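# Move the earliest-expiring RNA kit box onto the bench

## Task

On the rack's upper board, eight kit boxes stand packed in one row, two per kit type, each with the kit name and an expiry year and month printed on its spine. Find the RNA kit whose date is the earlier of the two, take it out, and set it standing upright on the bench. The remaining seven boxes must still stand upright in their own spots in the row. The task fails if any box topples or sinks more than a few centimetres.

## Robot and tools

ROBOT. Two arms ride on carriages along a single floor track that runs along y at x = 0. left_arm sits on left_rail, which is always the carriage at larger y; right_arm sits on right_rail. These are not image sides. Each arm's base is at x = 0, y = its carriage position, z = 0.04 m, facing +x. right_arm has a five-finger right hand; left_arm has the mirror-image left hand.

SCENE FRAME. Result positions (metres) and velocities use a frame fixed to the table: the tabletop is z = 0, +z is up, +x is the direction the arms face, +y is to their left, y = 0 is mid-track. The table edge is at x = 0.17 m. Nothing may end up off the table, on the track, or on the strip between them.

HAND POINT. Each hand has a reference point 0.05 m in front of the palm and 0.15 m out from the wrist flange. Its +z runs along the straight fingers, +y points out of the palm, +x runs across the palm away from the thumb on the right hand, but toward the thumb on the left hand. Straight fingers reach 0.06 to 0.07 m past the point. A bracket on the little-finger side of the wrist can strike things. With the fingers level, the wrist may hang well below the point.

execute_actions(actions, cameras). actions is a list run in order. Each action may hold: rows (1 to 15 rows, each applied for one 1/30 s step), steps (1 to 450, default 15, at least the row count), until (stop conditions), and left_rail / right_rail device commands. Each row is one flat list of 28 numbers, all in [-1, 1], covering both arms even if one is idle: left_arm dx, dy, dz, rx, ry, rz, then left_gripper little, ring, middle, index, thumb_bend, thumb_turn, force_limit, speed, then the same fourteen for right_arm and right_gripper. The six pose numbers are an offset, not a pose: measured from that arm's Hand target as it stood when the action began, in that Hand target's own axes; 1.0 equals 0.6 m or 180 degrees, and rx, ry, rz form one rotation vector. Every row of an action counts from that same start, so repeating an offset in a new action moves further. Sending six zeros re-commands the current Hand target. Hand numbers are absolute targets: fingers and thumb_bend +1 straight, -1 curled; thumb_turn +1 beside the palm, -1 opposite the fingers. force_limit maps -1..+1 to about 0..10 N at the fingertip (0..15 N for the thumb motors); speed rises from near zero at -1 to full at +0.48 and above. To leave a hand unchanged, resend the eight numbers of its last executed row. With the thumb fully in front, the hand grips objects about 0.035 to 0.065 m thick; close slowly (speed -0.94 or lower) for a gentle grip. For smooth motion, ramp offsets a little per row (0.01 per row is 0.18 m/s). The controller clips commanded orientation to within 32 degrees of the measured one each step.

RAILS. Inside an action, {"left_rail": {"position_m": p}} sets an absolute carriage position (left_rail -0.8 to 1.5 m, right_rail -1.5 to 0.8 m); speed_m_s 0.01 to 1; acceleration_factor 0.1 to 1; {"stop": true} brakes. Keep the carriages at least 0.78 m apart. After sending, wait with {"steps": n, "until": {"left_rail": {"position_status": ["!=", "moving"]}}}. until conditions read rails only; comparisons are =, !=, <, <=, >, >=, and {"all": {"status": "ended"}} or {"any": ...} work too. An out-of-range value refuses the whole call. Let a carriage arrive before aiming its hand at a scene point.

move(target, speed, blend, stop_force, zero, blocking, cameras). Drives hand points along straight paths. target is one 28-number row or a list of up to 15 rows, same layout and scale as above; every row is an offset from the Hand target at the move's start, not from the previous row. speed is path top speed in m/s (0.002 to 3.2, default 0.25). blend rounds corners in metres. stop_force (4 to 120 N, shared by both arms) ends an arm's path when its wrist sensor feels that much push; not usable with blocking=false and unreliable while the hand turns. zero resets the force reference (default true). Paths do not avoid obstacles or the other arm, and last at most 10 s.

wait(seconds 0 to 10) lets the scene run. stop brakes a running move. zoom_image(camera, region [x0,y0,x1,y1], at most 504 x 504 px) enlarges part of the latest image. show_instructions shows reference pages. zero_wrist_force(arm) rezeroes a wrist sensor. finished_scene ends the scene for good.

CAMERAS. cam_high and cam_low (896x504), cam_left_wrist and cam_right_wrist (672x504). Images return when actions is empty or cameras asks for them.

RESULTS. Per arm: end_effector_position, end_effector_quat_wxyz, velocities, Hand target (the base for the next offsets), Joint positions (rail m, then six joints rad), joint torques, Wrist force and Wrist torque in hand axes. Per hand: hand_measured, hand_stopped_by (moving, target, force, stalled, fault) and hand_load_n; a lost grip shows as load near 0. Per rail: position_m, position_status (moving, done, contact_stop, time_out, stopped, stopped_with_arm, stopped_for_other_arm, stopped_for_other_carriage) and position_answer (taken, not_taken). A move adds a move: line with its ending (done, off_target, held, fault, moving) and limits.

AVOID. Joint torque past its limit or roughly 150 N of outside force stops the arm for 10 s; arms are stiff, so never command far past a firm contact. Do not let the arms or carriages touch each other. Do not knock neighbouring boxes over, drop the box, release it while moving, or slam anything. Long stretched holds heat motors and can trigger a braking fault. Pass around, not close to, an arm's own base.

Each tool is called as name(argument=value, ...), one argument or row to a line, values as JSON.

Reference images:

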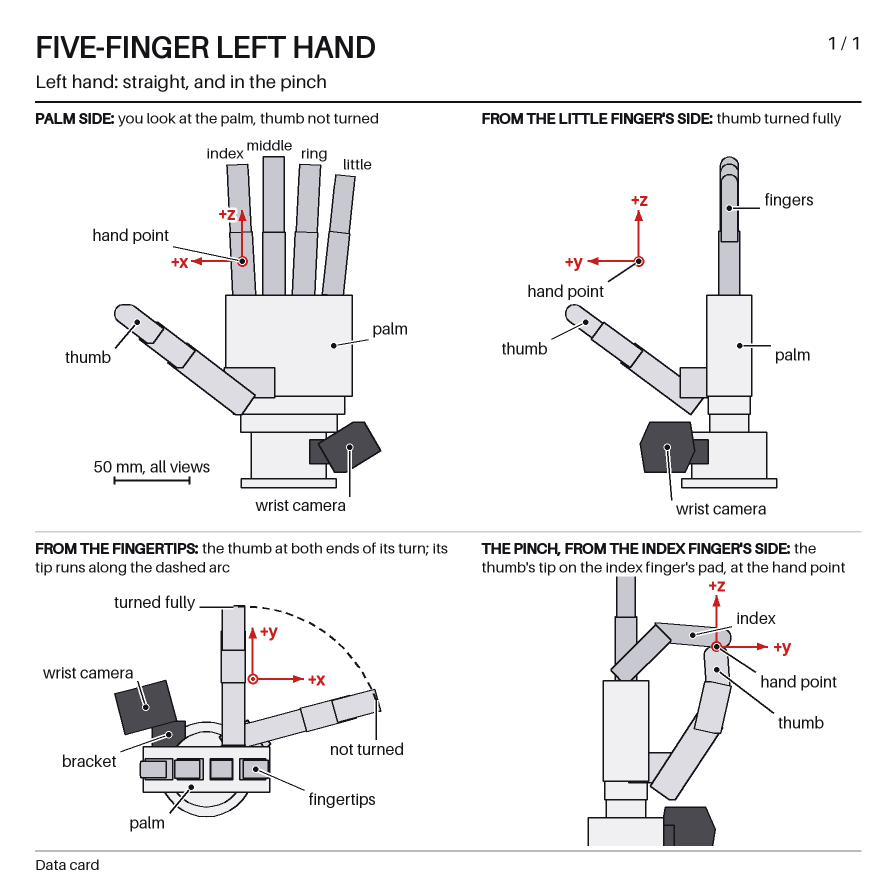

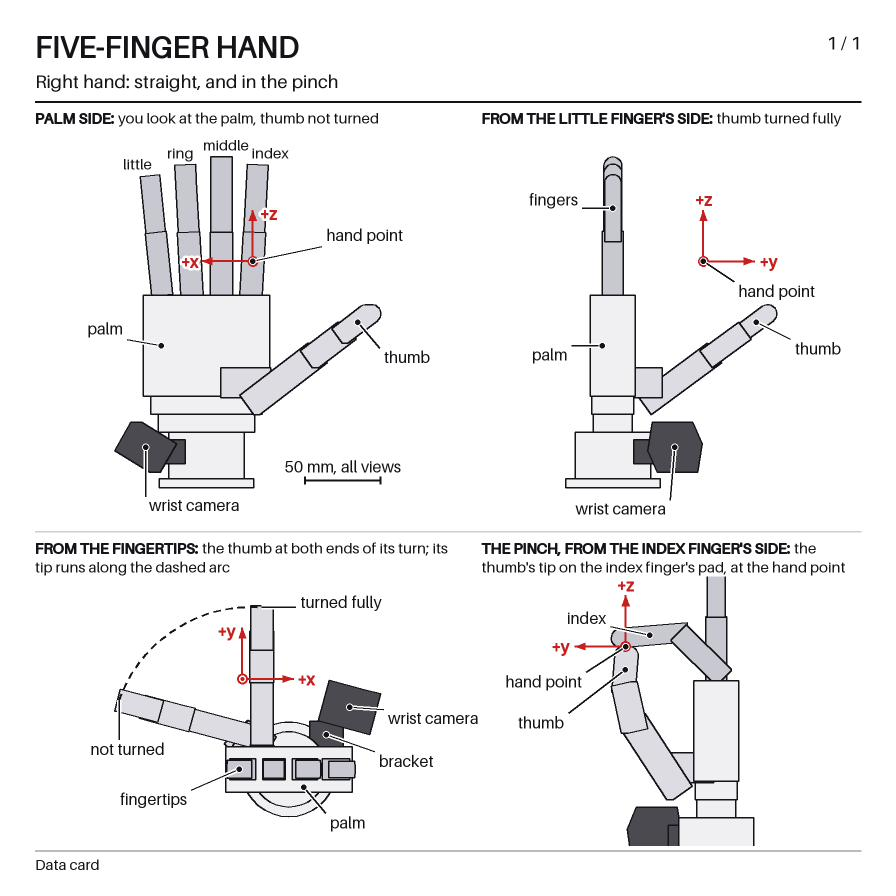

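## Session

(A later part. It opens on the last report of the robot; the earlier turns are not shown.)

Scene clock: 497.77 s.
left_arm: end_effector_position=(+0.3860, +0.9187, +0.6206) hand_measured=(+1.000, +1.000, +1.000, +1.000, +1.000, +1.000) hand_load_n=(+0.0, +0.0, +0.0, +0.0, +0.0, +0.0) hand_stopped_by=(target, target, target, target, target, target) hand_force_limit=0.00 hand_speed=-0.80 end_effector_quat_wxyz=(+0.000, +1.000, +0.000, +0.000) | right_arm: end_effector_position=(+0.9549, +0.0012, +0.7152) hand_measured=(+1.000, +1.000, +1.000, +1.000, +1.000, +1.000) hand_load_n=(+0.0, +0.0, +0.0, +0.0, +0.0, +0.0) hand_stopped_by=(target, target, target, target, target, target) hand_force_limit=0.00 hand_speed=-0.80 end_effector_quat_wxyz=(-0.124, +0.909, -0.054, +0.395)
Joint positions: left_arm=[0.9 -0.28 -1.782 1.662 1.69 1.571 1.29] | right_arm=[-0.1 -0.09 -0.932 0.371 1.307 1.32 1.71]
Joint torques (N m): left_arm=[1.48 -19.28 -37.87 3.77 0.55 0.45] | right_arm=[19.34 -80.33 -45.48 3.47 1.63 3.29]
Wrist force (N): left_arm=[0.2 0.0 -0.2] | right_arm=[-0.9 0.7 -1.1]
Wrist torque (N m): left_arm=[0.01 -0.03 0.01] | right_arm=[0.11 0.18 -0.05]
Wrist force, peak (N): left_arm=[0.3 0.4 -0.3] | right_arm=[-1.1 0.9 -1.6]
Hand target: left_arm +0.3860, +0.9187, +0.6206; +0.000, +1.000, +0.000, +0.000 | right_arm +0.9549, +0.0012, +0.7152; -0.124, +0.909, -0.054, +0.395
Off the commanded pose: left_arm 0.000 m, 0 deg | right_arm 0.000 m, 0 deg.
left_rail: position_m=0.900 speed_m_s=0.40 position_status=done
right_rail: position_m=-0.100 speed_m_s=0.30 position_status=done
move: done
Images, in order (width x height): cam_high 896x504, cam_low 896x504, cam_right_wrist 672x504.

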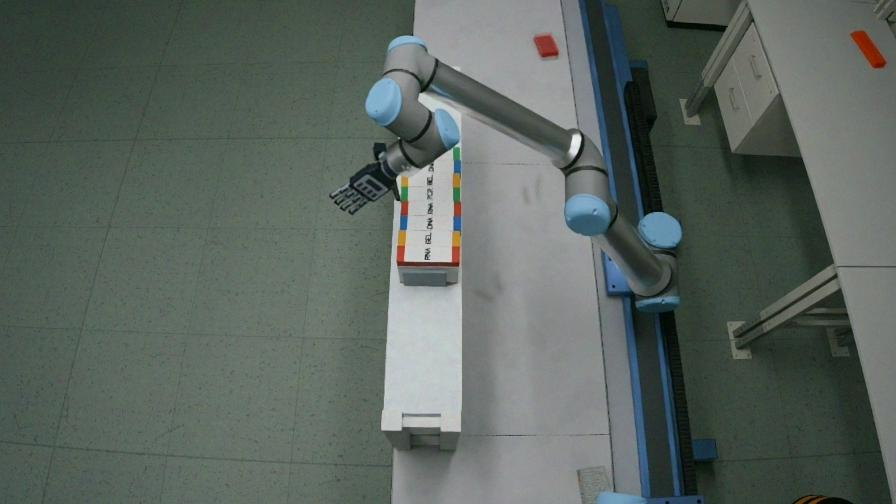

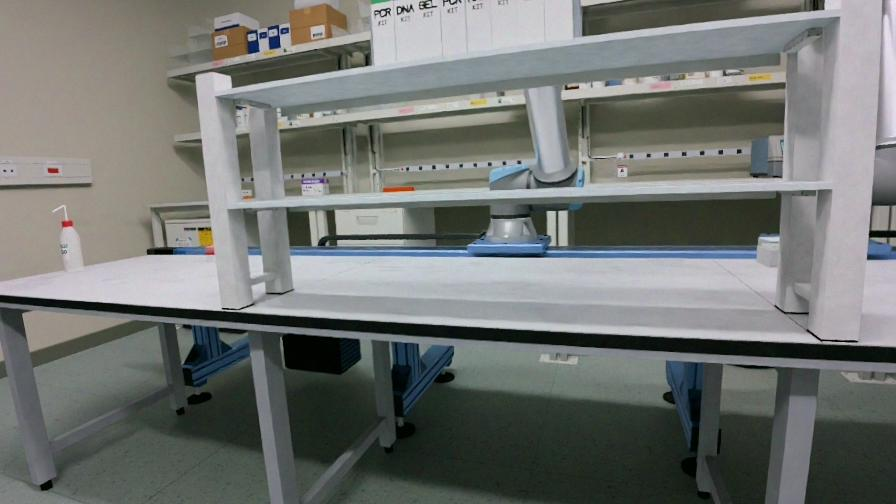

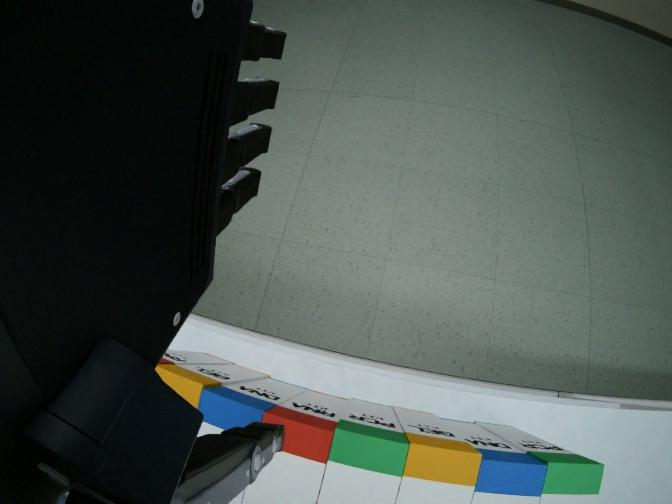

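move(
  target=[0,0,0,0,0,0,1,1,1,1,1,1,0,-0.8,0.036,0.0088,0.0348,0.00874,0.0428,-0.00816,1,1,1,1,1,1,0,-0.8],
  speed=0.1,
  cameras=["cam_right_wrist"],
)

zoom_image(
  camera="cam_right_wrist",
  region=[150, 300, 400, 504],
)

Scene clock: 520.13 s.
left_arm: end_effector_position=(+0.3860, +0.9187, +0.6206) hand_measured=(+1.000, +1.000, +1.000, +1.000, +1.000, +1.000) hand_load_n=(+0.0, +0.0, +0.0, +0.0, -0.5, +0.0) hand_stopped_by=(target, target, target, target, target, target) hand_force_limit=0.00 hand_speed=-0.80 end_effector_quat_wxyz=(+0.000, +1.000, +0.000, +0.000) | right_arm: end_effector_position=(+0.9849, -0.0043, +0.7152) hand_measured=(+1.000, +1.000, +1.000, +1.000, +1.000, +1.000) hand_load_n=(+0.0, +0.0, +0.0, +0.0, +0.0, +0.0) hand_stopped_by=(target, target, target, target, target, target) hand_force_limit=0.00 hand_speed=-0.80 end_effector_quat_wxyz=(-0.128, +0.879, -0.045, +0.457)
Joint positions: left_arm=[0.9 -0.28 -1.782 1.662 1.69 1.571 1.29] | right_arm=[-0.1 -0.097 -1 0.519 1.087 1.306 1.716]
Joint torques (N m): left_arm=[1.61 -21.64 -36.54 3.85 0.68 0.55] | right_arm=[-17.37 -99.26 -35.43 -0.94 -2.4 3.26]
Wrist force (N): left_arm=[-0.1 0.2 -0.1] | right_arm=[-0.8 0.8 -0.6]
Wrist torque (N m): left_arm=[0.03 0.02 -0.02] | right_arm=[0.05 0.15 -0.05]
Wrist force, peak (N): left_arm=[0.1 0.6 -0.1] | right_arm=[-1.0 0.9 -1.2]
Hand target: left_arm +0.3860, +0.9187, +0.6206; +0.000, +1.000, +0.000, +0.000 | right_arm +0.9849, -0.0043, +0.7152; -0.128, +0.879, -0.045, +0.457
Off the commanded pose: left_arm 0.000 m, 0 deg | right_arm 0.000 m, 0 deg.
left_rail: position_m=0.900 speed_m_s=0.40 position_status=done
right_rail: position_m=-0.100 speed_m_s=0.30 position_status=done
move: done
Images, in order (width x height): cam_right_wrist 672x504.

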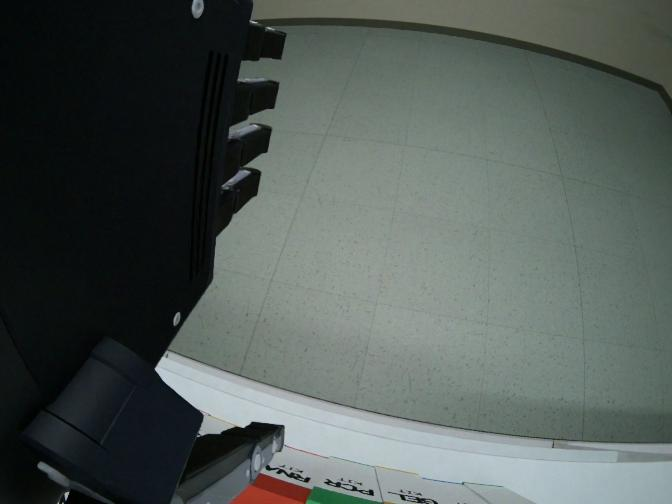

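Scaled by 2.016 from the camera's 672x504 image, which has a finer 960x720 frame.

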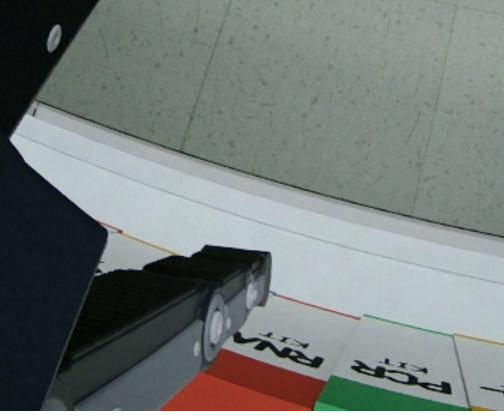

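move(
  target=[0,0,0,0,0,0,1,1,1,1,1,1,0,-0.8,-0.1249,0.0426,0.0875,0,0,0,1,1,1,1,1,1,0,-0.8],
  speed=0.08,
  stop_force=12,
  cameras=["cam_high", "cam_low", "cam_right_wrist"],
)

zoom_image(
  camera="cam_right_wrist",
  region=[150, 300, 400, 504],
)

zoom_image(
  camera="cam_low",
  region=[350, 0, 630, 100],
)

Scene clock: 537.87 s.
left_arm: end_effector_position=(+0.3860, +0.9187, +0.6206) hand_measured=(+1.000, +1.000, +1.000, +1.000, +1.000, +1.000) hand_load_n=(+0.0, +0.0, +0.0, +0.0, +0.0, +0.5) hand_stopped_by=(target, target, target, target, target, target) hand_force_limit=0.00 hand_speed=-0.80 end_effector_quat_wxyz=(+0.000, +1.000, +0.000, +0.000) | right_arm: end_effector_position=(+0.9854, -0.0046, +0.6202) hand_measured=(+1.000, +1.000, +1.000, +1.000, +1.000, +1.000) hand_load_n=(+0.0, +0.0, +0.0, +0.0, +0.0, +0.0) hand_stopped_by=(target, target, target, target, target, target) hand_force_limit=0.00 hand_speed=-0.80 end_effector_quat_wxyz=(-0.128, +0.879, -0.045, +0.457)
Joint positions: left_arm=[0.9 -0.28 -1.782 1.662 1.69 1.571 1.29] | right_arm=[-0.1 -0.097 -1.088 0.836 0.857 1.306 1.716]
Joint torques (N m): left_arm=[0.25 -20.34 -37.97 3.93 0.3 0.18] | right_arm=[-17.01 -96.08 -38.39 -1.15 -2.28 1.82]
Wrist force (N): left_arm=[-0.1 -0.1 0.0] | right_arm=[-1.0 0.4 -0.9]
Wrist torque (N m): left_arm=[-0.02 0.01 0.00] | right_arm=[0.04 0.19 -0.10]
Wrist force, peak (N): left_arm=[0.1 0.5 -0.4] | right_arm=[-1.5 1.0 -0.5]
Hand target: left_arm +0.3860, +0.9187, +0.6206; +0.000, +1.000, +0.000, +0.000 | right_arm +0.9854, -0.0046, +0.6202; -0.128, +0.879, -0.045, +0.457
Off the commanded pose: left_arm 0.000 m, 0 deg | right_arm 0.000 m, 0 deg.
left_rail: position_m=0.900 speed_m_s=0.40 position_status=done
right_rail: position_m=-0.100 speed_m_s=0.30 position_status=done
move: done
Images, in order (width x height): cam_high 896x504, cam_low 896x504, cam_right_wrist 672x504.

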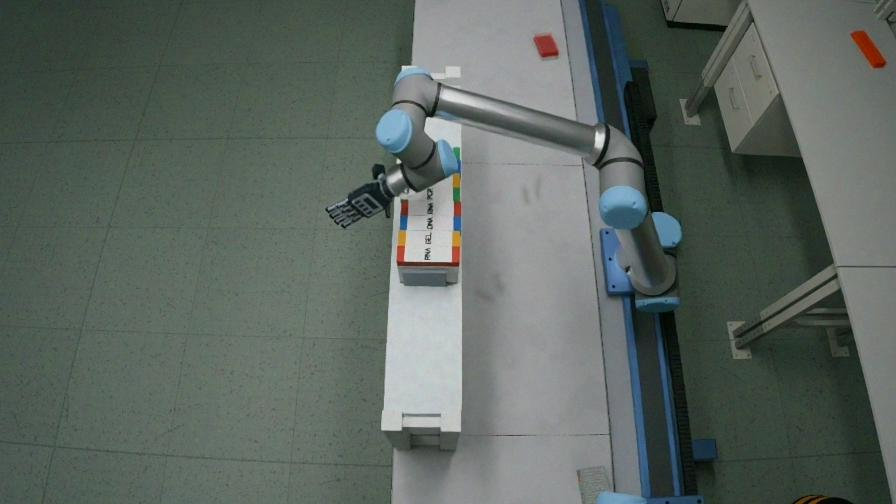

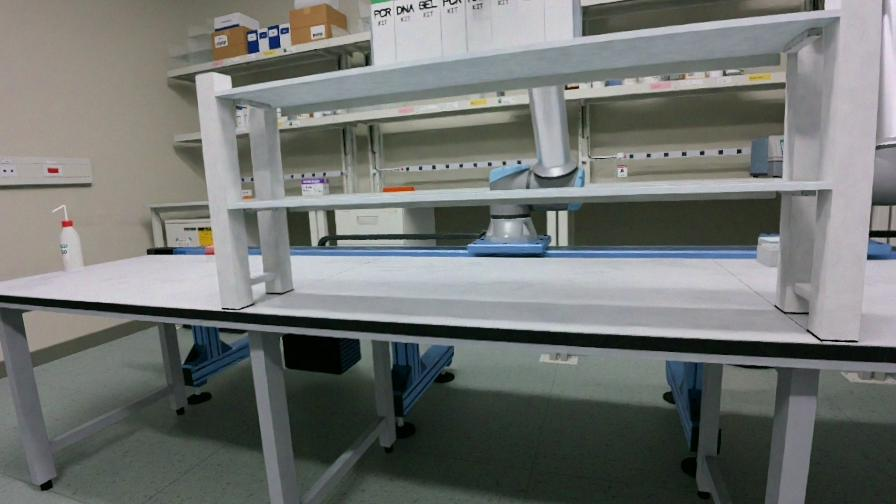

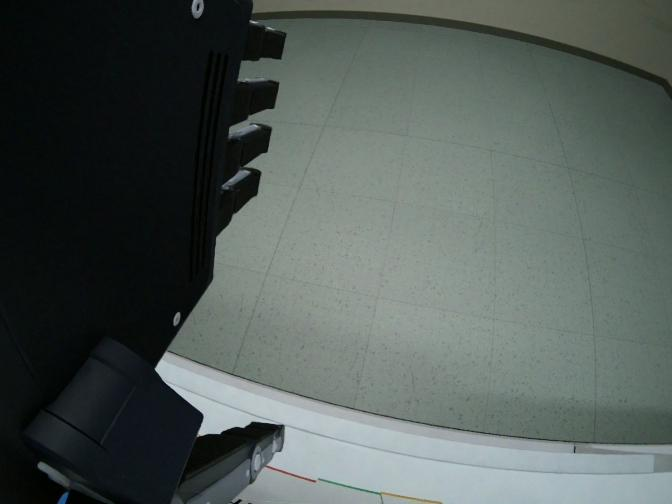

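Scaled by 2.016 from the camera's 672x504 image, which has a finer 960x720 frame.

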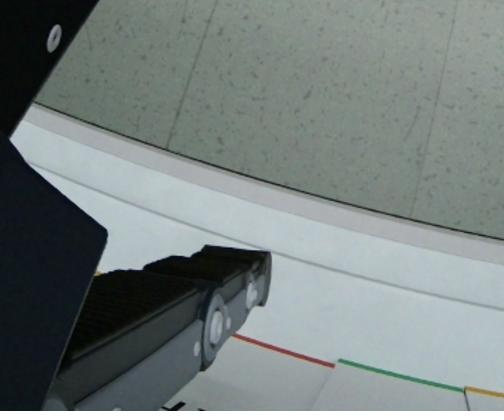

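Scaled by 1.800 from the camera's 896x504 image, which has a finer 1280x720 frame.

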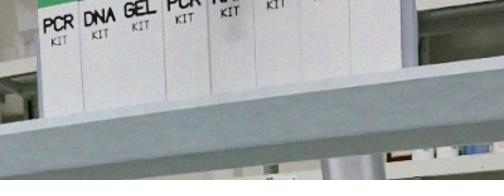

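move(
  target=[0,0,0,0,0,0,1,1,1,1,1,1,0,-0.8,-0.0131,0.0045,0.0092,-0.01224,-0.0535,0.00858,1,1,1,1,1,1,0,-0.8],
  speed=0.1,
  cameras=["cam_right_wrist"],
)

zoom_image(
  camera="cam_right_wrist",
  region=[150, 300, 400, 504],
)

Scene clock: 550.90 s.
left_arm: end_effector_position=(+0.3860, +0.9187, +0.6206) hand_measured=(+1.000, +1.000, +1.000, +1.000, +1.000, +1.000) hand_load_n=(+0.0, +0.0, +0.0, +0.0, +0.0, +0.0) hand_stopped_by=(target, target, target, target, target, target) hand_force_limit=0.00 hand_speed=-0.80 end_effector_quat_wxyz=(+0.000, +1.000, +0.000, +0.000) | right_arm: end_effector_position=(+0.9855, -0.0046, +0.6102) hand_measured=(+1.000, +1.000, +1.000, +1.000, +1.000, +1.000) hand_load_n=(+0.0, +0.0, +0.0, +0.0, +0.0, +0.0) hand_stopped_by=(target, target, target, target, target, target) hand_force_limit=0.00 hand_speed=-0.80 end_effector_quat_wxyz=(-0.120, +0.916, -0.055, +0.379)
Joint positions: left_arm=[0.9 -0.28 -1.782 1.662 1.69 1.571 1.29] | right_arm=[-0.1 -0.091 -0.958 0.614 1.125 1.326 1.702]
Joint torques (N m): left_arm=[0.16 -22.57 -37.41 4.08 -0.03 0.87] | right_arm=[18.79 -81.15 -52.07 3.57 1.52 -2.72]
Wrist force (N): left_arm=[0.0 0.1 -0.2] | right_arm=[-0.3 0.7 -0.9]
Wrist torque (N m): left_arm=[0.03 -0.01 -0.01] | right_arm=[0.12 0.11 0.15]
Wrist force, peak (N): left_arm=[-0.2 0.5 -0.2] | right_arm=[-1.1 0.8 -1.2]
Hand target: left_arm +0.3860, +0.9187, +0.6206; +0.000, +1.000, +0.000, +0.000 | right_arm +0.9855, -0.0046, +0.6103; -0.120, +0.916, -0.055, +0.379
Off the commanded pose: left_arm 0.000 m, 0 deg | right_arm 0.000 m, 0 deg.
left_rail: position_m=0.900 speed_m_s=0.40 position_status=done
right_rail: position_m=-0.100 speed_m_s=0.30 position_status=done
move: done
Images, in order (width x height): cam_right_wrist 672x504.

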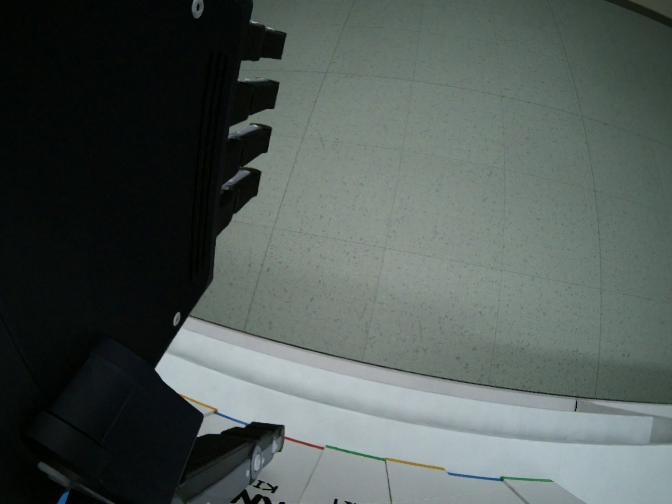

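Scaled by 2.016 from the camera's 672x504 image, which has a finer 960x720 frame.

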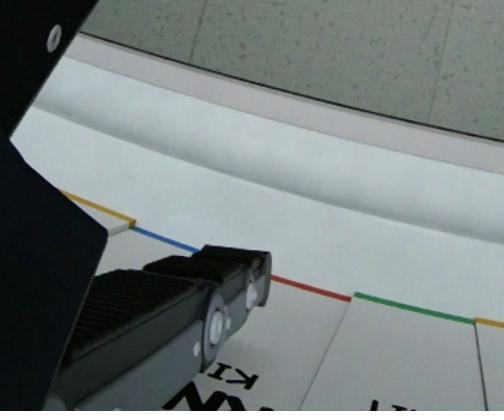

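move(
  target=[0,0,0,0,0,0,1,1,1,1,1,1,0,-0.8,-0.04125,0,-0.04125,0,0,0,1,1,1,1,1,1,0,-0.8],
  speed=0.04,
  stop_force=15,
  cameras=["cam_high", "cam_low", "cam_right_wrist"],
)

zoom_image(
  camera="cam_right_wrist",
  region=[150, 300, 400, 504],
)

zoom_image(
  camera="cam_high",
  region=[370, 100, 520, 300],
)

Scene clock: 562.57 s.
left_arm: end_effector_position=(+0.3860, +0.9187, +0.6206) hand_measured=(+1.000, +1.000, +1.000, +1.000, +1.000, +1.000) hand_load_n=(+0.0, +0.0, +0.0, +0.0, -0.5, +0.0) hand_stopped_by=(target, target, target, target, target, target) hand_force_limit=0.00 hand_speed=-0.80 end_effector_quat_wxyz=(+0.000, +1.000, +0.000, +0.000) | right_arm: end_effector_position=(+0.9505, -0.0043, +0.6103) hand_measured=(+1.000, +1.000, +1.000, +1.000, +1.000, +1.000) hand_load_n=(+0.0, +0.0, +0.0, +0.0, -1.0, -0.5) hand_stopped_by=(target, target, target, target, target, target) hand_force_limit=0.00 hand_speed=-0.80 end_effector_quat_wxyz=(-0.120, +0.916, -0.055, +0.379)
Joint positions: left_arm=[0.9 -0.28 -1.782 1.662 1.69 1.571 1.29] | right_arm=[-0.1 -0.095 -1.045 0.753 1.074 1.323 1.699]
Joint torques (N m): left_arm=[7.19 -23.32 -37.26 3.72 0.12 0.46] | right_arm=[-17.2 -98.57 -36.28 -0.09 -2.31 -2.74]
Wrist force (N): left_arm=[0.0 0.3 -0.1] | right_arm=[0.0 0.6 -0.4]
Wrist torque (N m): left_arm=[0.04 0.00 -0.01] | right_arm=[0.10 0.14 0.13]
Wrist force, peak (N): left_arm=[0.0 0.3 -0.7] | right_arm=[-0.8 0.9 -1.2]
Hand target: left_arm +0.3860, +0.9187, +0.6206; +0.000, +1.000, +0.000, +0.000 | right_arm +0.9505, -0.0043, +0.6103; -0.120, +0.916, -0.055, +0.379
Off the commanded pose: left_arm 0.000 m, 0 deg | right_arm 0.000 m, 0 deg.
left_rail: position_m=0.900 speed_m_s=0.40 position_status=done
right_rail: position_m=-0.100 speed_m_s=0.30 position_status=done
move: done
Images, in order (width x height): cam_high 896x504, cam_low 896x504, cam_right_wrist 672x504.

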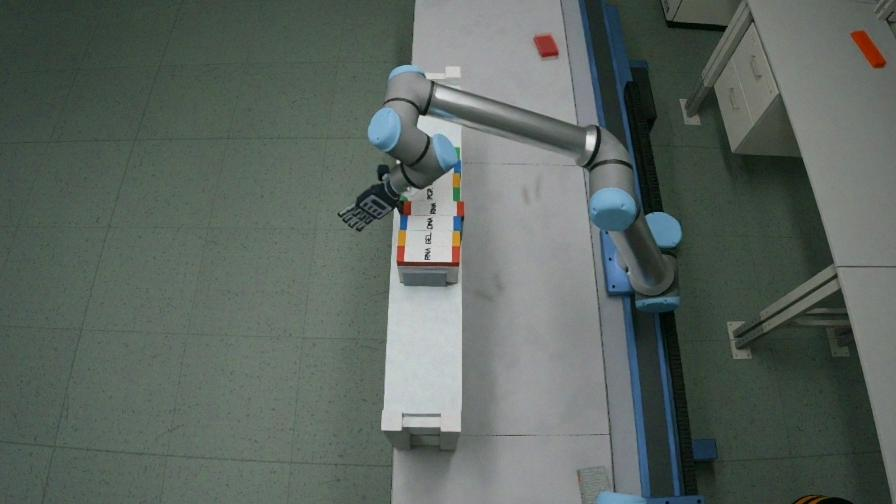

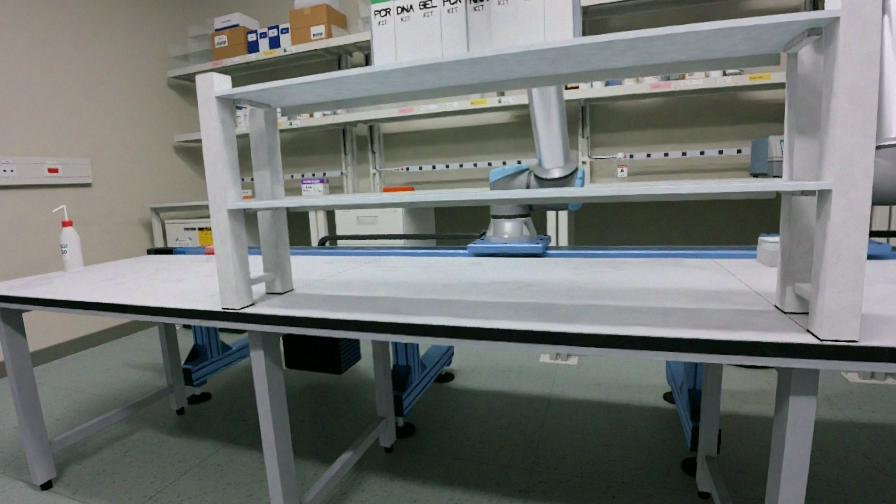

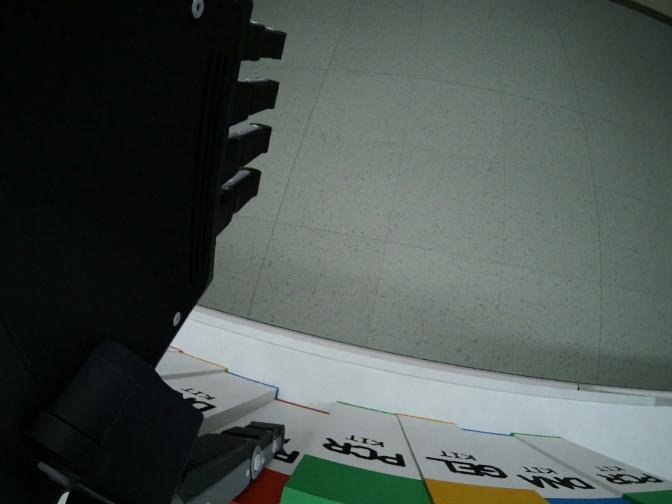

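Scaled by 2.016 from the camera's 672x504 image, which has a finer 960x720 frame.

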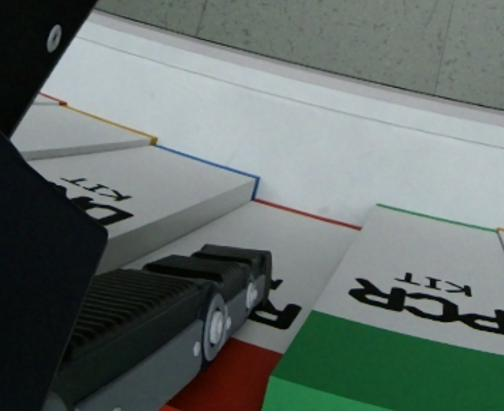

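Scaled by 2.520 from the camera's 896x504 image, which has a finer 1280x720 frame.

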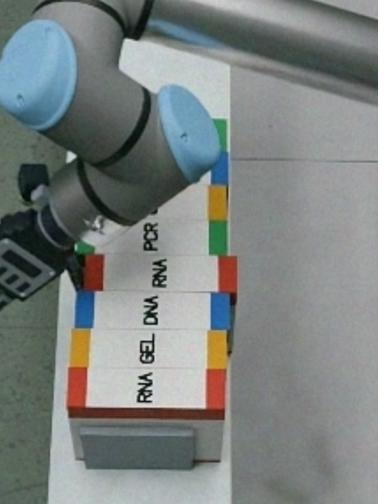

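move(
  target=[0,0,0,0,0,0,1,1,1,1,1,1,0,-0.8,-0.0684,0,-0.0684,0,0,0,1,1,1,1,1,1,0,-0.8],
  speed=0.05,
  stop_force=15,
  cameras=["cam_high", "cam_low", "cam_right_wrist"],
)

zoom_image(
  camera="cam_high",
  region=[370, 100, 520, 300],
)

zoom_image(
  camera="cam_right_wrist",
  region=[150, 300, 400, 504],
)

Scene clock: 572.70 s.
left_arm: end_effector_position=(+0.3860, +0.9187, +0.6206) hand_measured=(+1.000, +1.000, +1.000, +1.000, +1.000, +1.000) hand_load_n=(+0.0, +0.0, +0.0, +0.0, +0.0, +0.0) hand_stopped_by=(target, target, target, target, target, target) hand_force_limit=0.00 hand_speed=-0.80 end_effector_quat_wxyz=(+0.000, +1.000, +0.000, +0.000) | right_arm: end_effector_position=(+0.8924, -0.0037, +0.6104) hand_measured=(+1.000, +1.000, +1.000, +1.000, +1.000, +1.000) hand_load_n=(+0.0, +0.0, +0.0, +0.0, -0.5, +0.0) hand_stopped_by=(target, target, target, target, target, target) hand_force_limit=0.00 hand_speed=-0.80 end_effector_quat_wxyz=(-0.120, +0.916, -0.055, +0.379)
Joint positions: left_arm=[0.9 -0.28 -1.782 1.662 1.69 1.571 1.29] | right_arm=[-0.1 -0.102 -1.169 0.939 1.013 1.318 1.694]
Joint torques (N m): left_arm=[-1.05 -24.16 -36.62 3.56 0.68 0.91] | right_arm=[-16.62 -88.46 -37.49 -0.1 -2.32 -2.82]
Wrist force (N): left_arm=[-0.3 0.0 -0.1] | right_arm=[0.1 0.5 0.0]
Wrist torque (N m): left_arm=[0.01 0.05 -0.03] | right_arm=[0.03 0.12 0.12]
Wrist force, peak (N): left_arm=[-0.1 0.5 -0.3] | right_arm=[-0.6 1.1 -0.1]
Hand target: left_arm +0.3860, +0.9187, +0.6206; +0.000, +1.000, +0.000, +0.000 | right_arm +0.8924, -0.0037, +0.6104; -0.120, +0.916, -0.055, +0.379
Off the commanded pose: left_arm 0.000 m, 0 deg | right_arm 0.000 m, 0 deg.
left_rail: position_m=0.900 speed_m_s=0.40 position_status=done
right_rail: position_m=-0.100 speed_m_s=0.30 position_status=done
move: done
Images, in order (width x height): cam_high 896x504, cam_low 896x504, cam_right_wrist 672x504.

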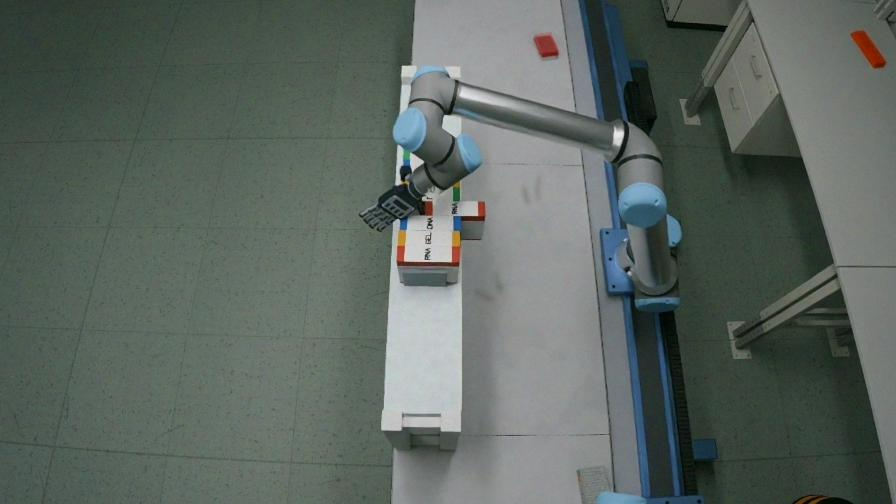

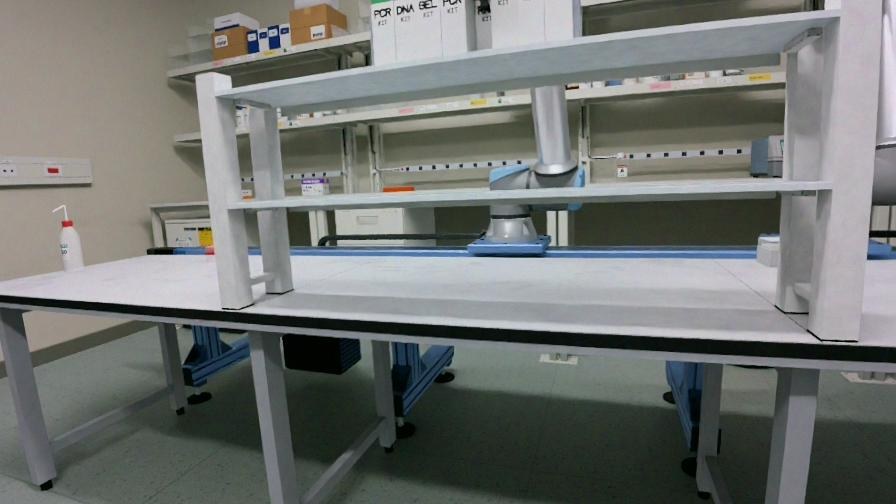

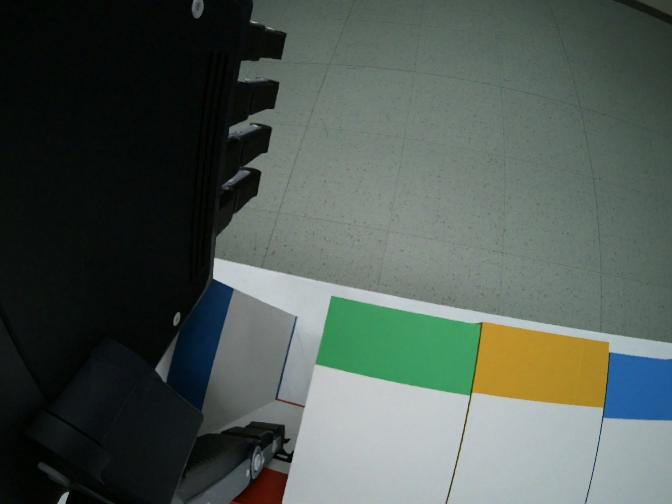

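Scaled by 2.520 from the camera's 896x504 image, which has a finer 1280x720 frame.

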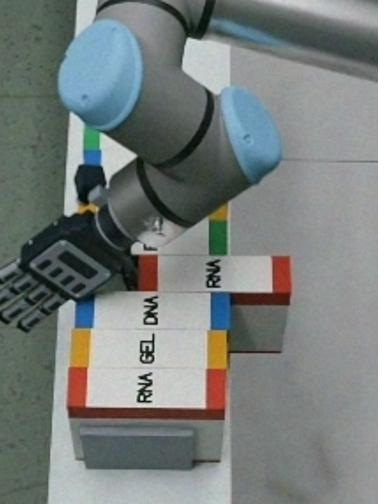

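Scaled by 2.016 from the camera's 672x504 image, which has a finer 960x720 frame.

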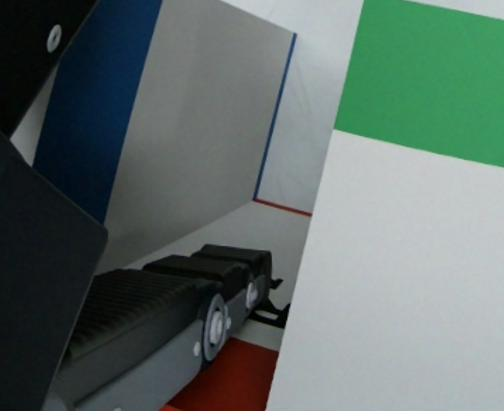

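move(
  target=[
    [0,0,0,0,0,0,1,1,1,1,1,1,0,-0.8,0.0141,0,0.0141,0,0,0,1,1,1,1,1,1,0,-0.8],
    [0,0,0,0,0,0,1,1,1,1,1,1,0,-0.8,0.1447,-0.0515,-0.1163,0,0,0,1,1,1,1,1,1,0,-0.8],
    [0,0,0,0,0,0,1,1,1,1,1,1,0,-0.8,-0.0092,-0.09,-0.4385,0,0,0,1,1,1,1,1,1,0,-0.8],
    [0,0,0,0,0,0,1,1,1,1,1,1,0,-0.8,-0.1497,-0.1417,-0.6563,-0.0822,-0.2484,-0.0340,1,1,1,1,1,1,0,-0.8],
    [0,0,0,0,0,0,1,1,1,1,1,1,0,-0.8,-0.1497,-0.1417,-0.6563,0.1318,-0.2621,-0.5025,1,1,1,1,1,1,0,-0.8],
    [0,0,0,0,0,0,1,1,1,1,1,1,0,-0.8,-0.1975,-0.1365,-0.6085,-0.3670,0.1214,0.8862,1,1,1,1,1,1,0,-0.8],
  ],
  speed=[0.05,0.15,0.25,0.35,0.6,0.6],
  blend=[0.003,0.015,0.03,0.02,0.01,0],
  cameras=["cam_high", "cam_right_wrist"],
)

zoom_image(
  camera="cam_right_wrist",
  region=[200, 200, 450, 450],
)

zoom_image(
  camera="cam_high",
  region=[370, 100, 520, 300],
)

Scene clock: 625.83 s.
left_arm: end_effector_position=(+0.3860, +0.9187, +0.6206) hand_measured=(+1.000, +1.000, +1.000, +1.000, +1.000, +1.000) hand_load_n=(+0.5, +0.0, +0.0, +0.0, +0.0, +0.0) hand_stopped_by=(target, target, target, target, target, target) hand_force_limit=0.00 hand_speed=-0.80 end_effector_quat_wxyz=(+0.000, +1.000, +0.000, +0.000) | right_arm: end_effector_position=(+0.5511, +0.0328, +0.8007) hand_measured=(+1.000, +1.000, +1.000, +1.000, +1.000, +1.000) hand_load_n=(+0.0, +0.0, +0.0, +0.0, +0.0, +0.0) hand_stopped_by=(target, target, target, target, target, target) hand_force_limit=0.00 hand_speed=-0.80 end_effector_quat_wxyz=(-0.001, +0.005, +1.000, -0.004)
Joint positions: left_arm=[0.9 -0.28 -1.782 1.662 1.69 1.571 1.29] | right_arm=[-0.1 -0.195 -1.41 0.971 2.01 1.578 -1.756]
Joint torques (N m): left_arm=[2.5 -23.55 -36.91 4.12 -0.03 0.21] | right_arm=[-17 -40.81 -45.06 1.98 -1.75 -2.18]
Wrist force (N): left_arm=[0.0 0.0 -0.2] | right_arm=[-0.4 -0.2 -0.4]
Wrist torque (N m): left_arm=[0.01 -0.01 0.00] | right_arm=[-0.02 0.02 0.17]
Wrist force, peak (N): left_arm=[0.3 0.3 -0.4] | right_arm=[-1.2 0.8 -1.8]
Hand target: left_arm +0.3860, +0.9187, +0.6206; +0.000, +1.000, +0.000, +0.000 | right_arm +0.5511, +0.0328, +0.8007; -0.001, +0.005, +1.000, -0.004
Off the commanded pose: left_arm 0.000 m, 0 deg | right_arm 0.000 m, 0 deg.
left_rail: position_m=0.900 speed_m_s=0.40 position_status=done
right_rail: position_m=-0.100 speed_m_s=0.30 position_status=done
move: done
Images, in order (width x height): cam_high 896x504, cam_right_wrist 672x504.

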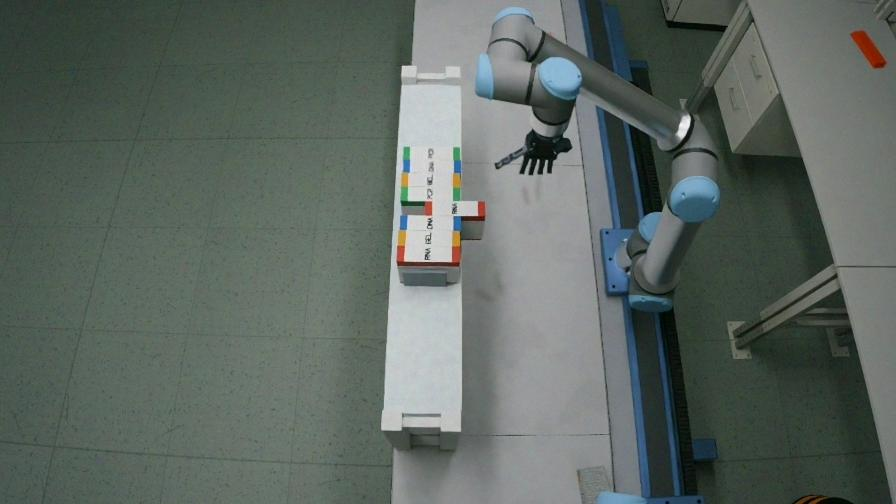

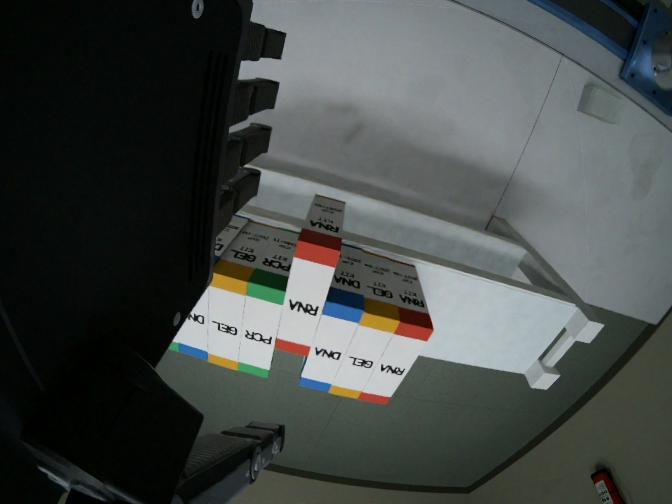

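Scaled by 2.016 from the camera's 672x504 image, which has a finer 960x720 frame.

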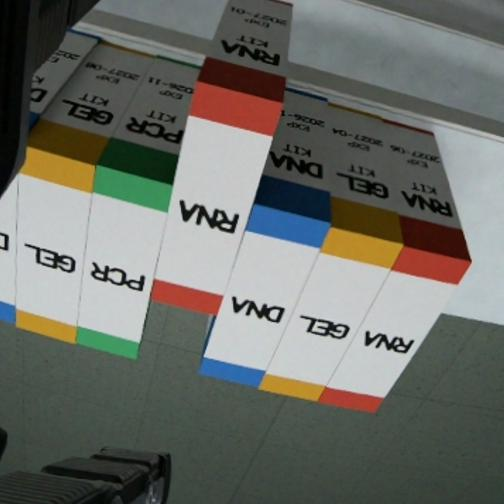

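Scaled by 2.520 from the camera's 896x504 image, which has a finer 1280x720 frame.

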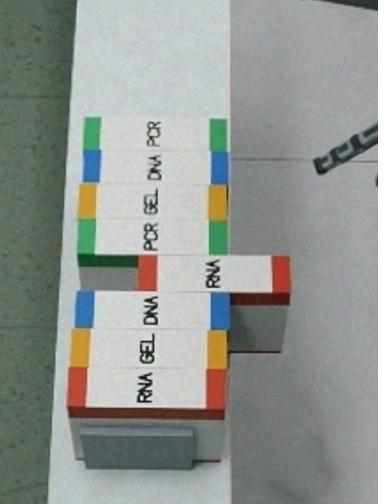

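zoom_image(
  camera="cam_right_wrist",
  region=[270, 220, 390, 340],
)

Scaled by 4.200 from the camera's 672x504 image, which has a finer 960x720 frame.

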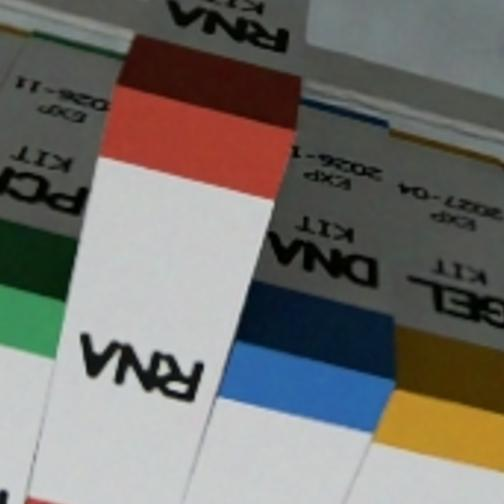

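move(
  target=[0,0,0,0,0,0,1,1,1,1,1,1,0,-0.8,-0.198,-0.005,0.068,-0.0025,-0.0006,-0.0032,1,1,1,1,1,-1,0,0.2],
  speed=0.15,
  cameras=["cam_high", "cam_right_wrist"],
)

zoom_image(
  camera="cam_right_wrist",
  region=[150, 150, 450, 450],
)

Scene clock: 670.53 s.
left_arm: end_effector_position=(+0.3860, +0.9187, +0.6206) hand_measured=(+1.000, +1.000, +1.000, +1.000, +1.000, +1.000) hand_load_n=(+0.0, +0.0, +0.0, +0.0, +0.0, +0.0) hand_stopped_by=(target, target, target, target, target, target) hand_force_limit=0.00 hand_speed=-0.80 end_effector_quat_wxyz=(+0.000, +1.000, +0.000, +0.000) | right_arm: end_effector_position=(+0.6697, +0.0284, +0.7597) hand_measured=(+1.000, +1.000, +1.000, +1.000, +1.000, -1.000) hand_load_n=(+0.0, +0.0, +0.0, +0.0, -0.5, +0.0) hand_stopped_by=(target, target, target, target, target, target) hand_force_limit=0.00 hand_speed=0.20 end_effector_quat_wxyz=(+0.000, +0.000, +1.000, +0.000)
Joint positions: left_arm=[0.9 -0.28 -1.782 1.662 1.69 1.571 1.29] | right_arm=[-0.1 -0.169 -1.21 0.79 1.99 1.57 -1.74]
Joint torques (N m): left_arm=[2.53 -22.41 -36.35 3.93 0.57 0.64] | right_arm=[19.35 -56.03 -46.38 6.17 -0.39 3.09]
Wrist force (N): left_arm=[-0.2 0.0 0.2] | right_arm=[-0.3 0.0 -0.3]
Wrist torque (N m): left_arm=[-0.01 0.04 -0.02] | right_arm=[0.04 0.01 -0.06]
Wrist force, peak (N): left_arm=[0.0 0.2 -0.6] | right_arm=[-1.4 0.1 -0.1]
Hand target: left_arm +0.3860, +0.9187, +0.6206; +0.000, +1.000, +0.000, +0.000 | right_arm +0.6698, +0.0284, +0.7597; +0.000, +0.000, +1.000, +0.000
Off the commanded pose: left_arm 0.000 m, 0 deg | right_arm 0.000 m, 0 deg.
left_rail: position_m=0.900 speed_m_s=0.40 position_status=done
right_rail: position_m=-0.100 speed_m_s=0.30 position_status=done
move: done
Images, in order (width x height): cam_high 896x504, cam_right_wrist 672x504.

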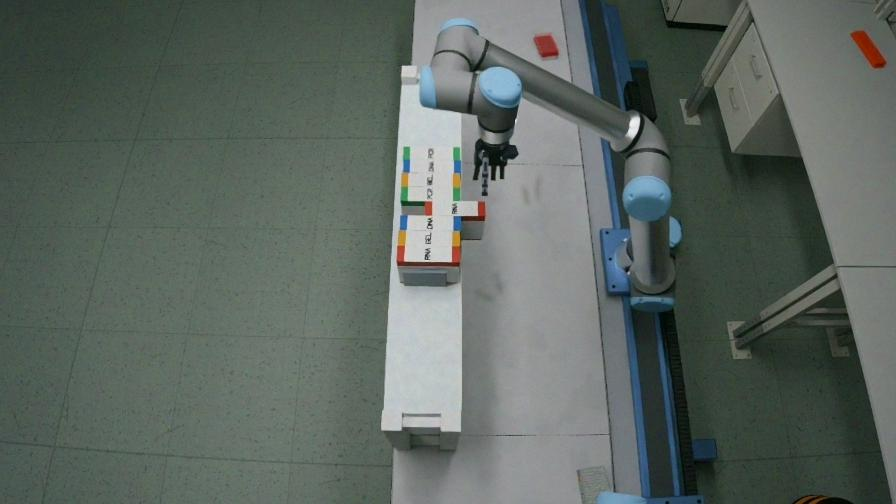

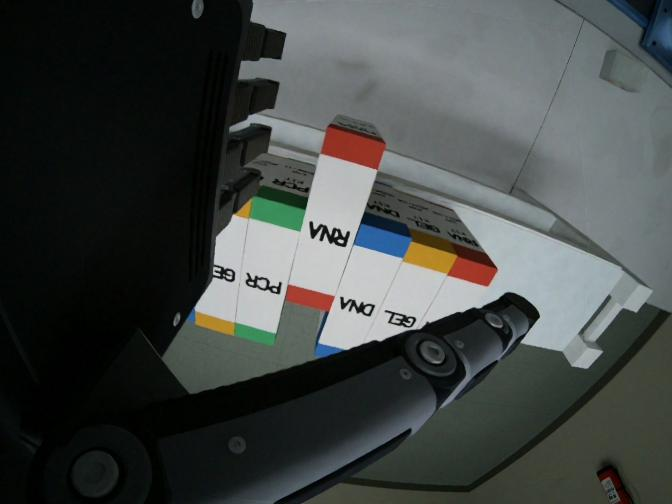

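Scaled by 1.680 from the camera's 672x504 image, which has a finer 960x720 frame.

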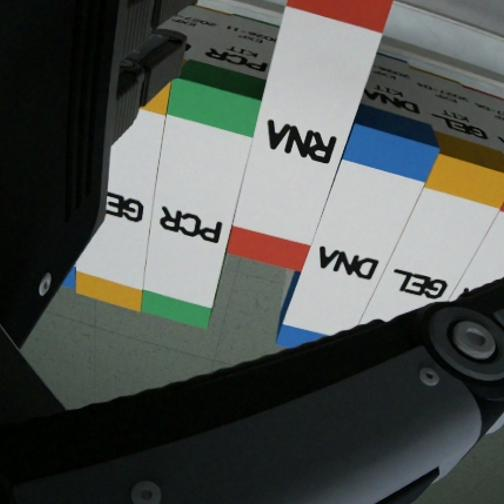

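zoom_image(
  camera="cam_right_wrist",
  region=[220, 90, 420, 290],
)

Scaled by 2.520 from the camera's 672x504 image, which has a finer 960x720 frame.

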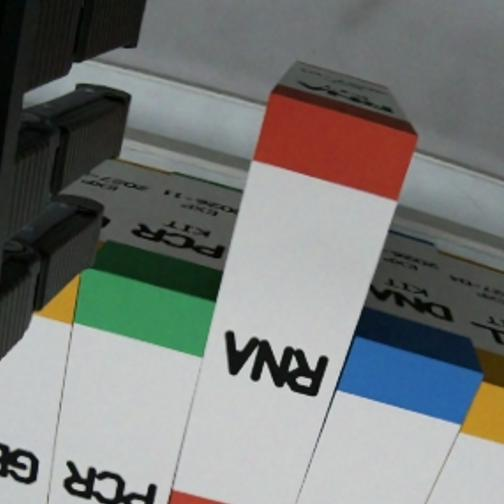

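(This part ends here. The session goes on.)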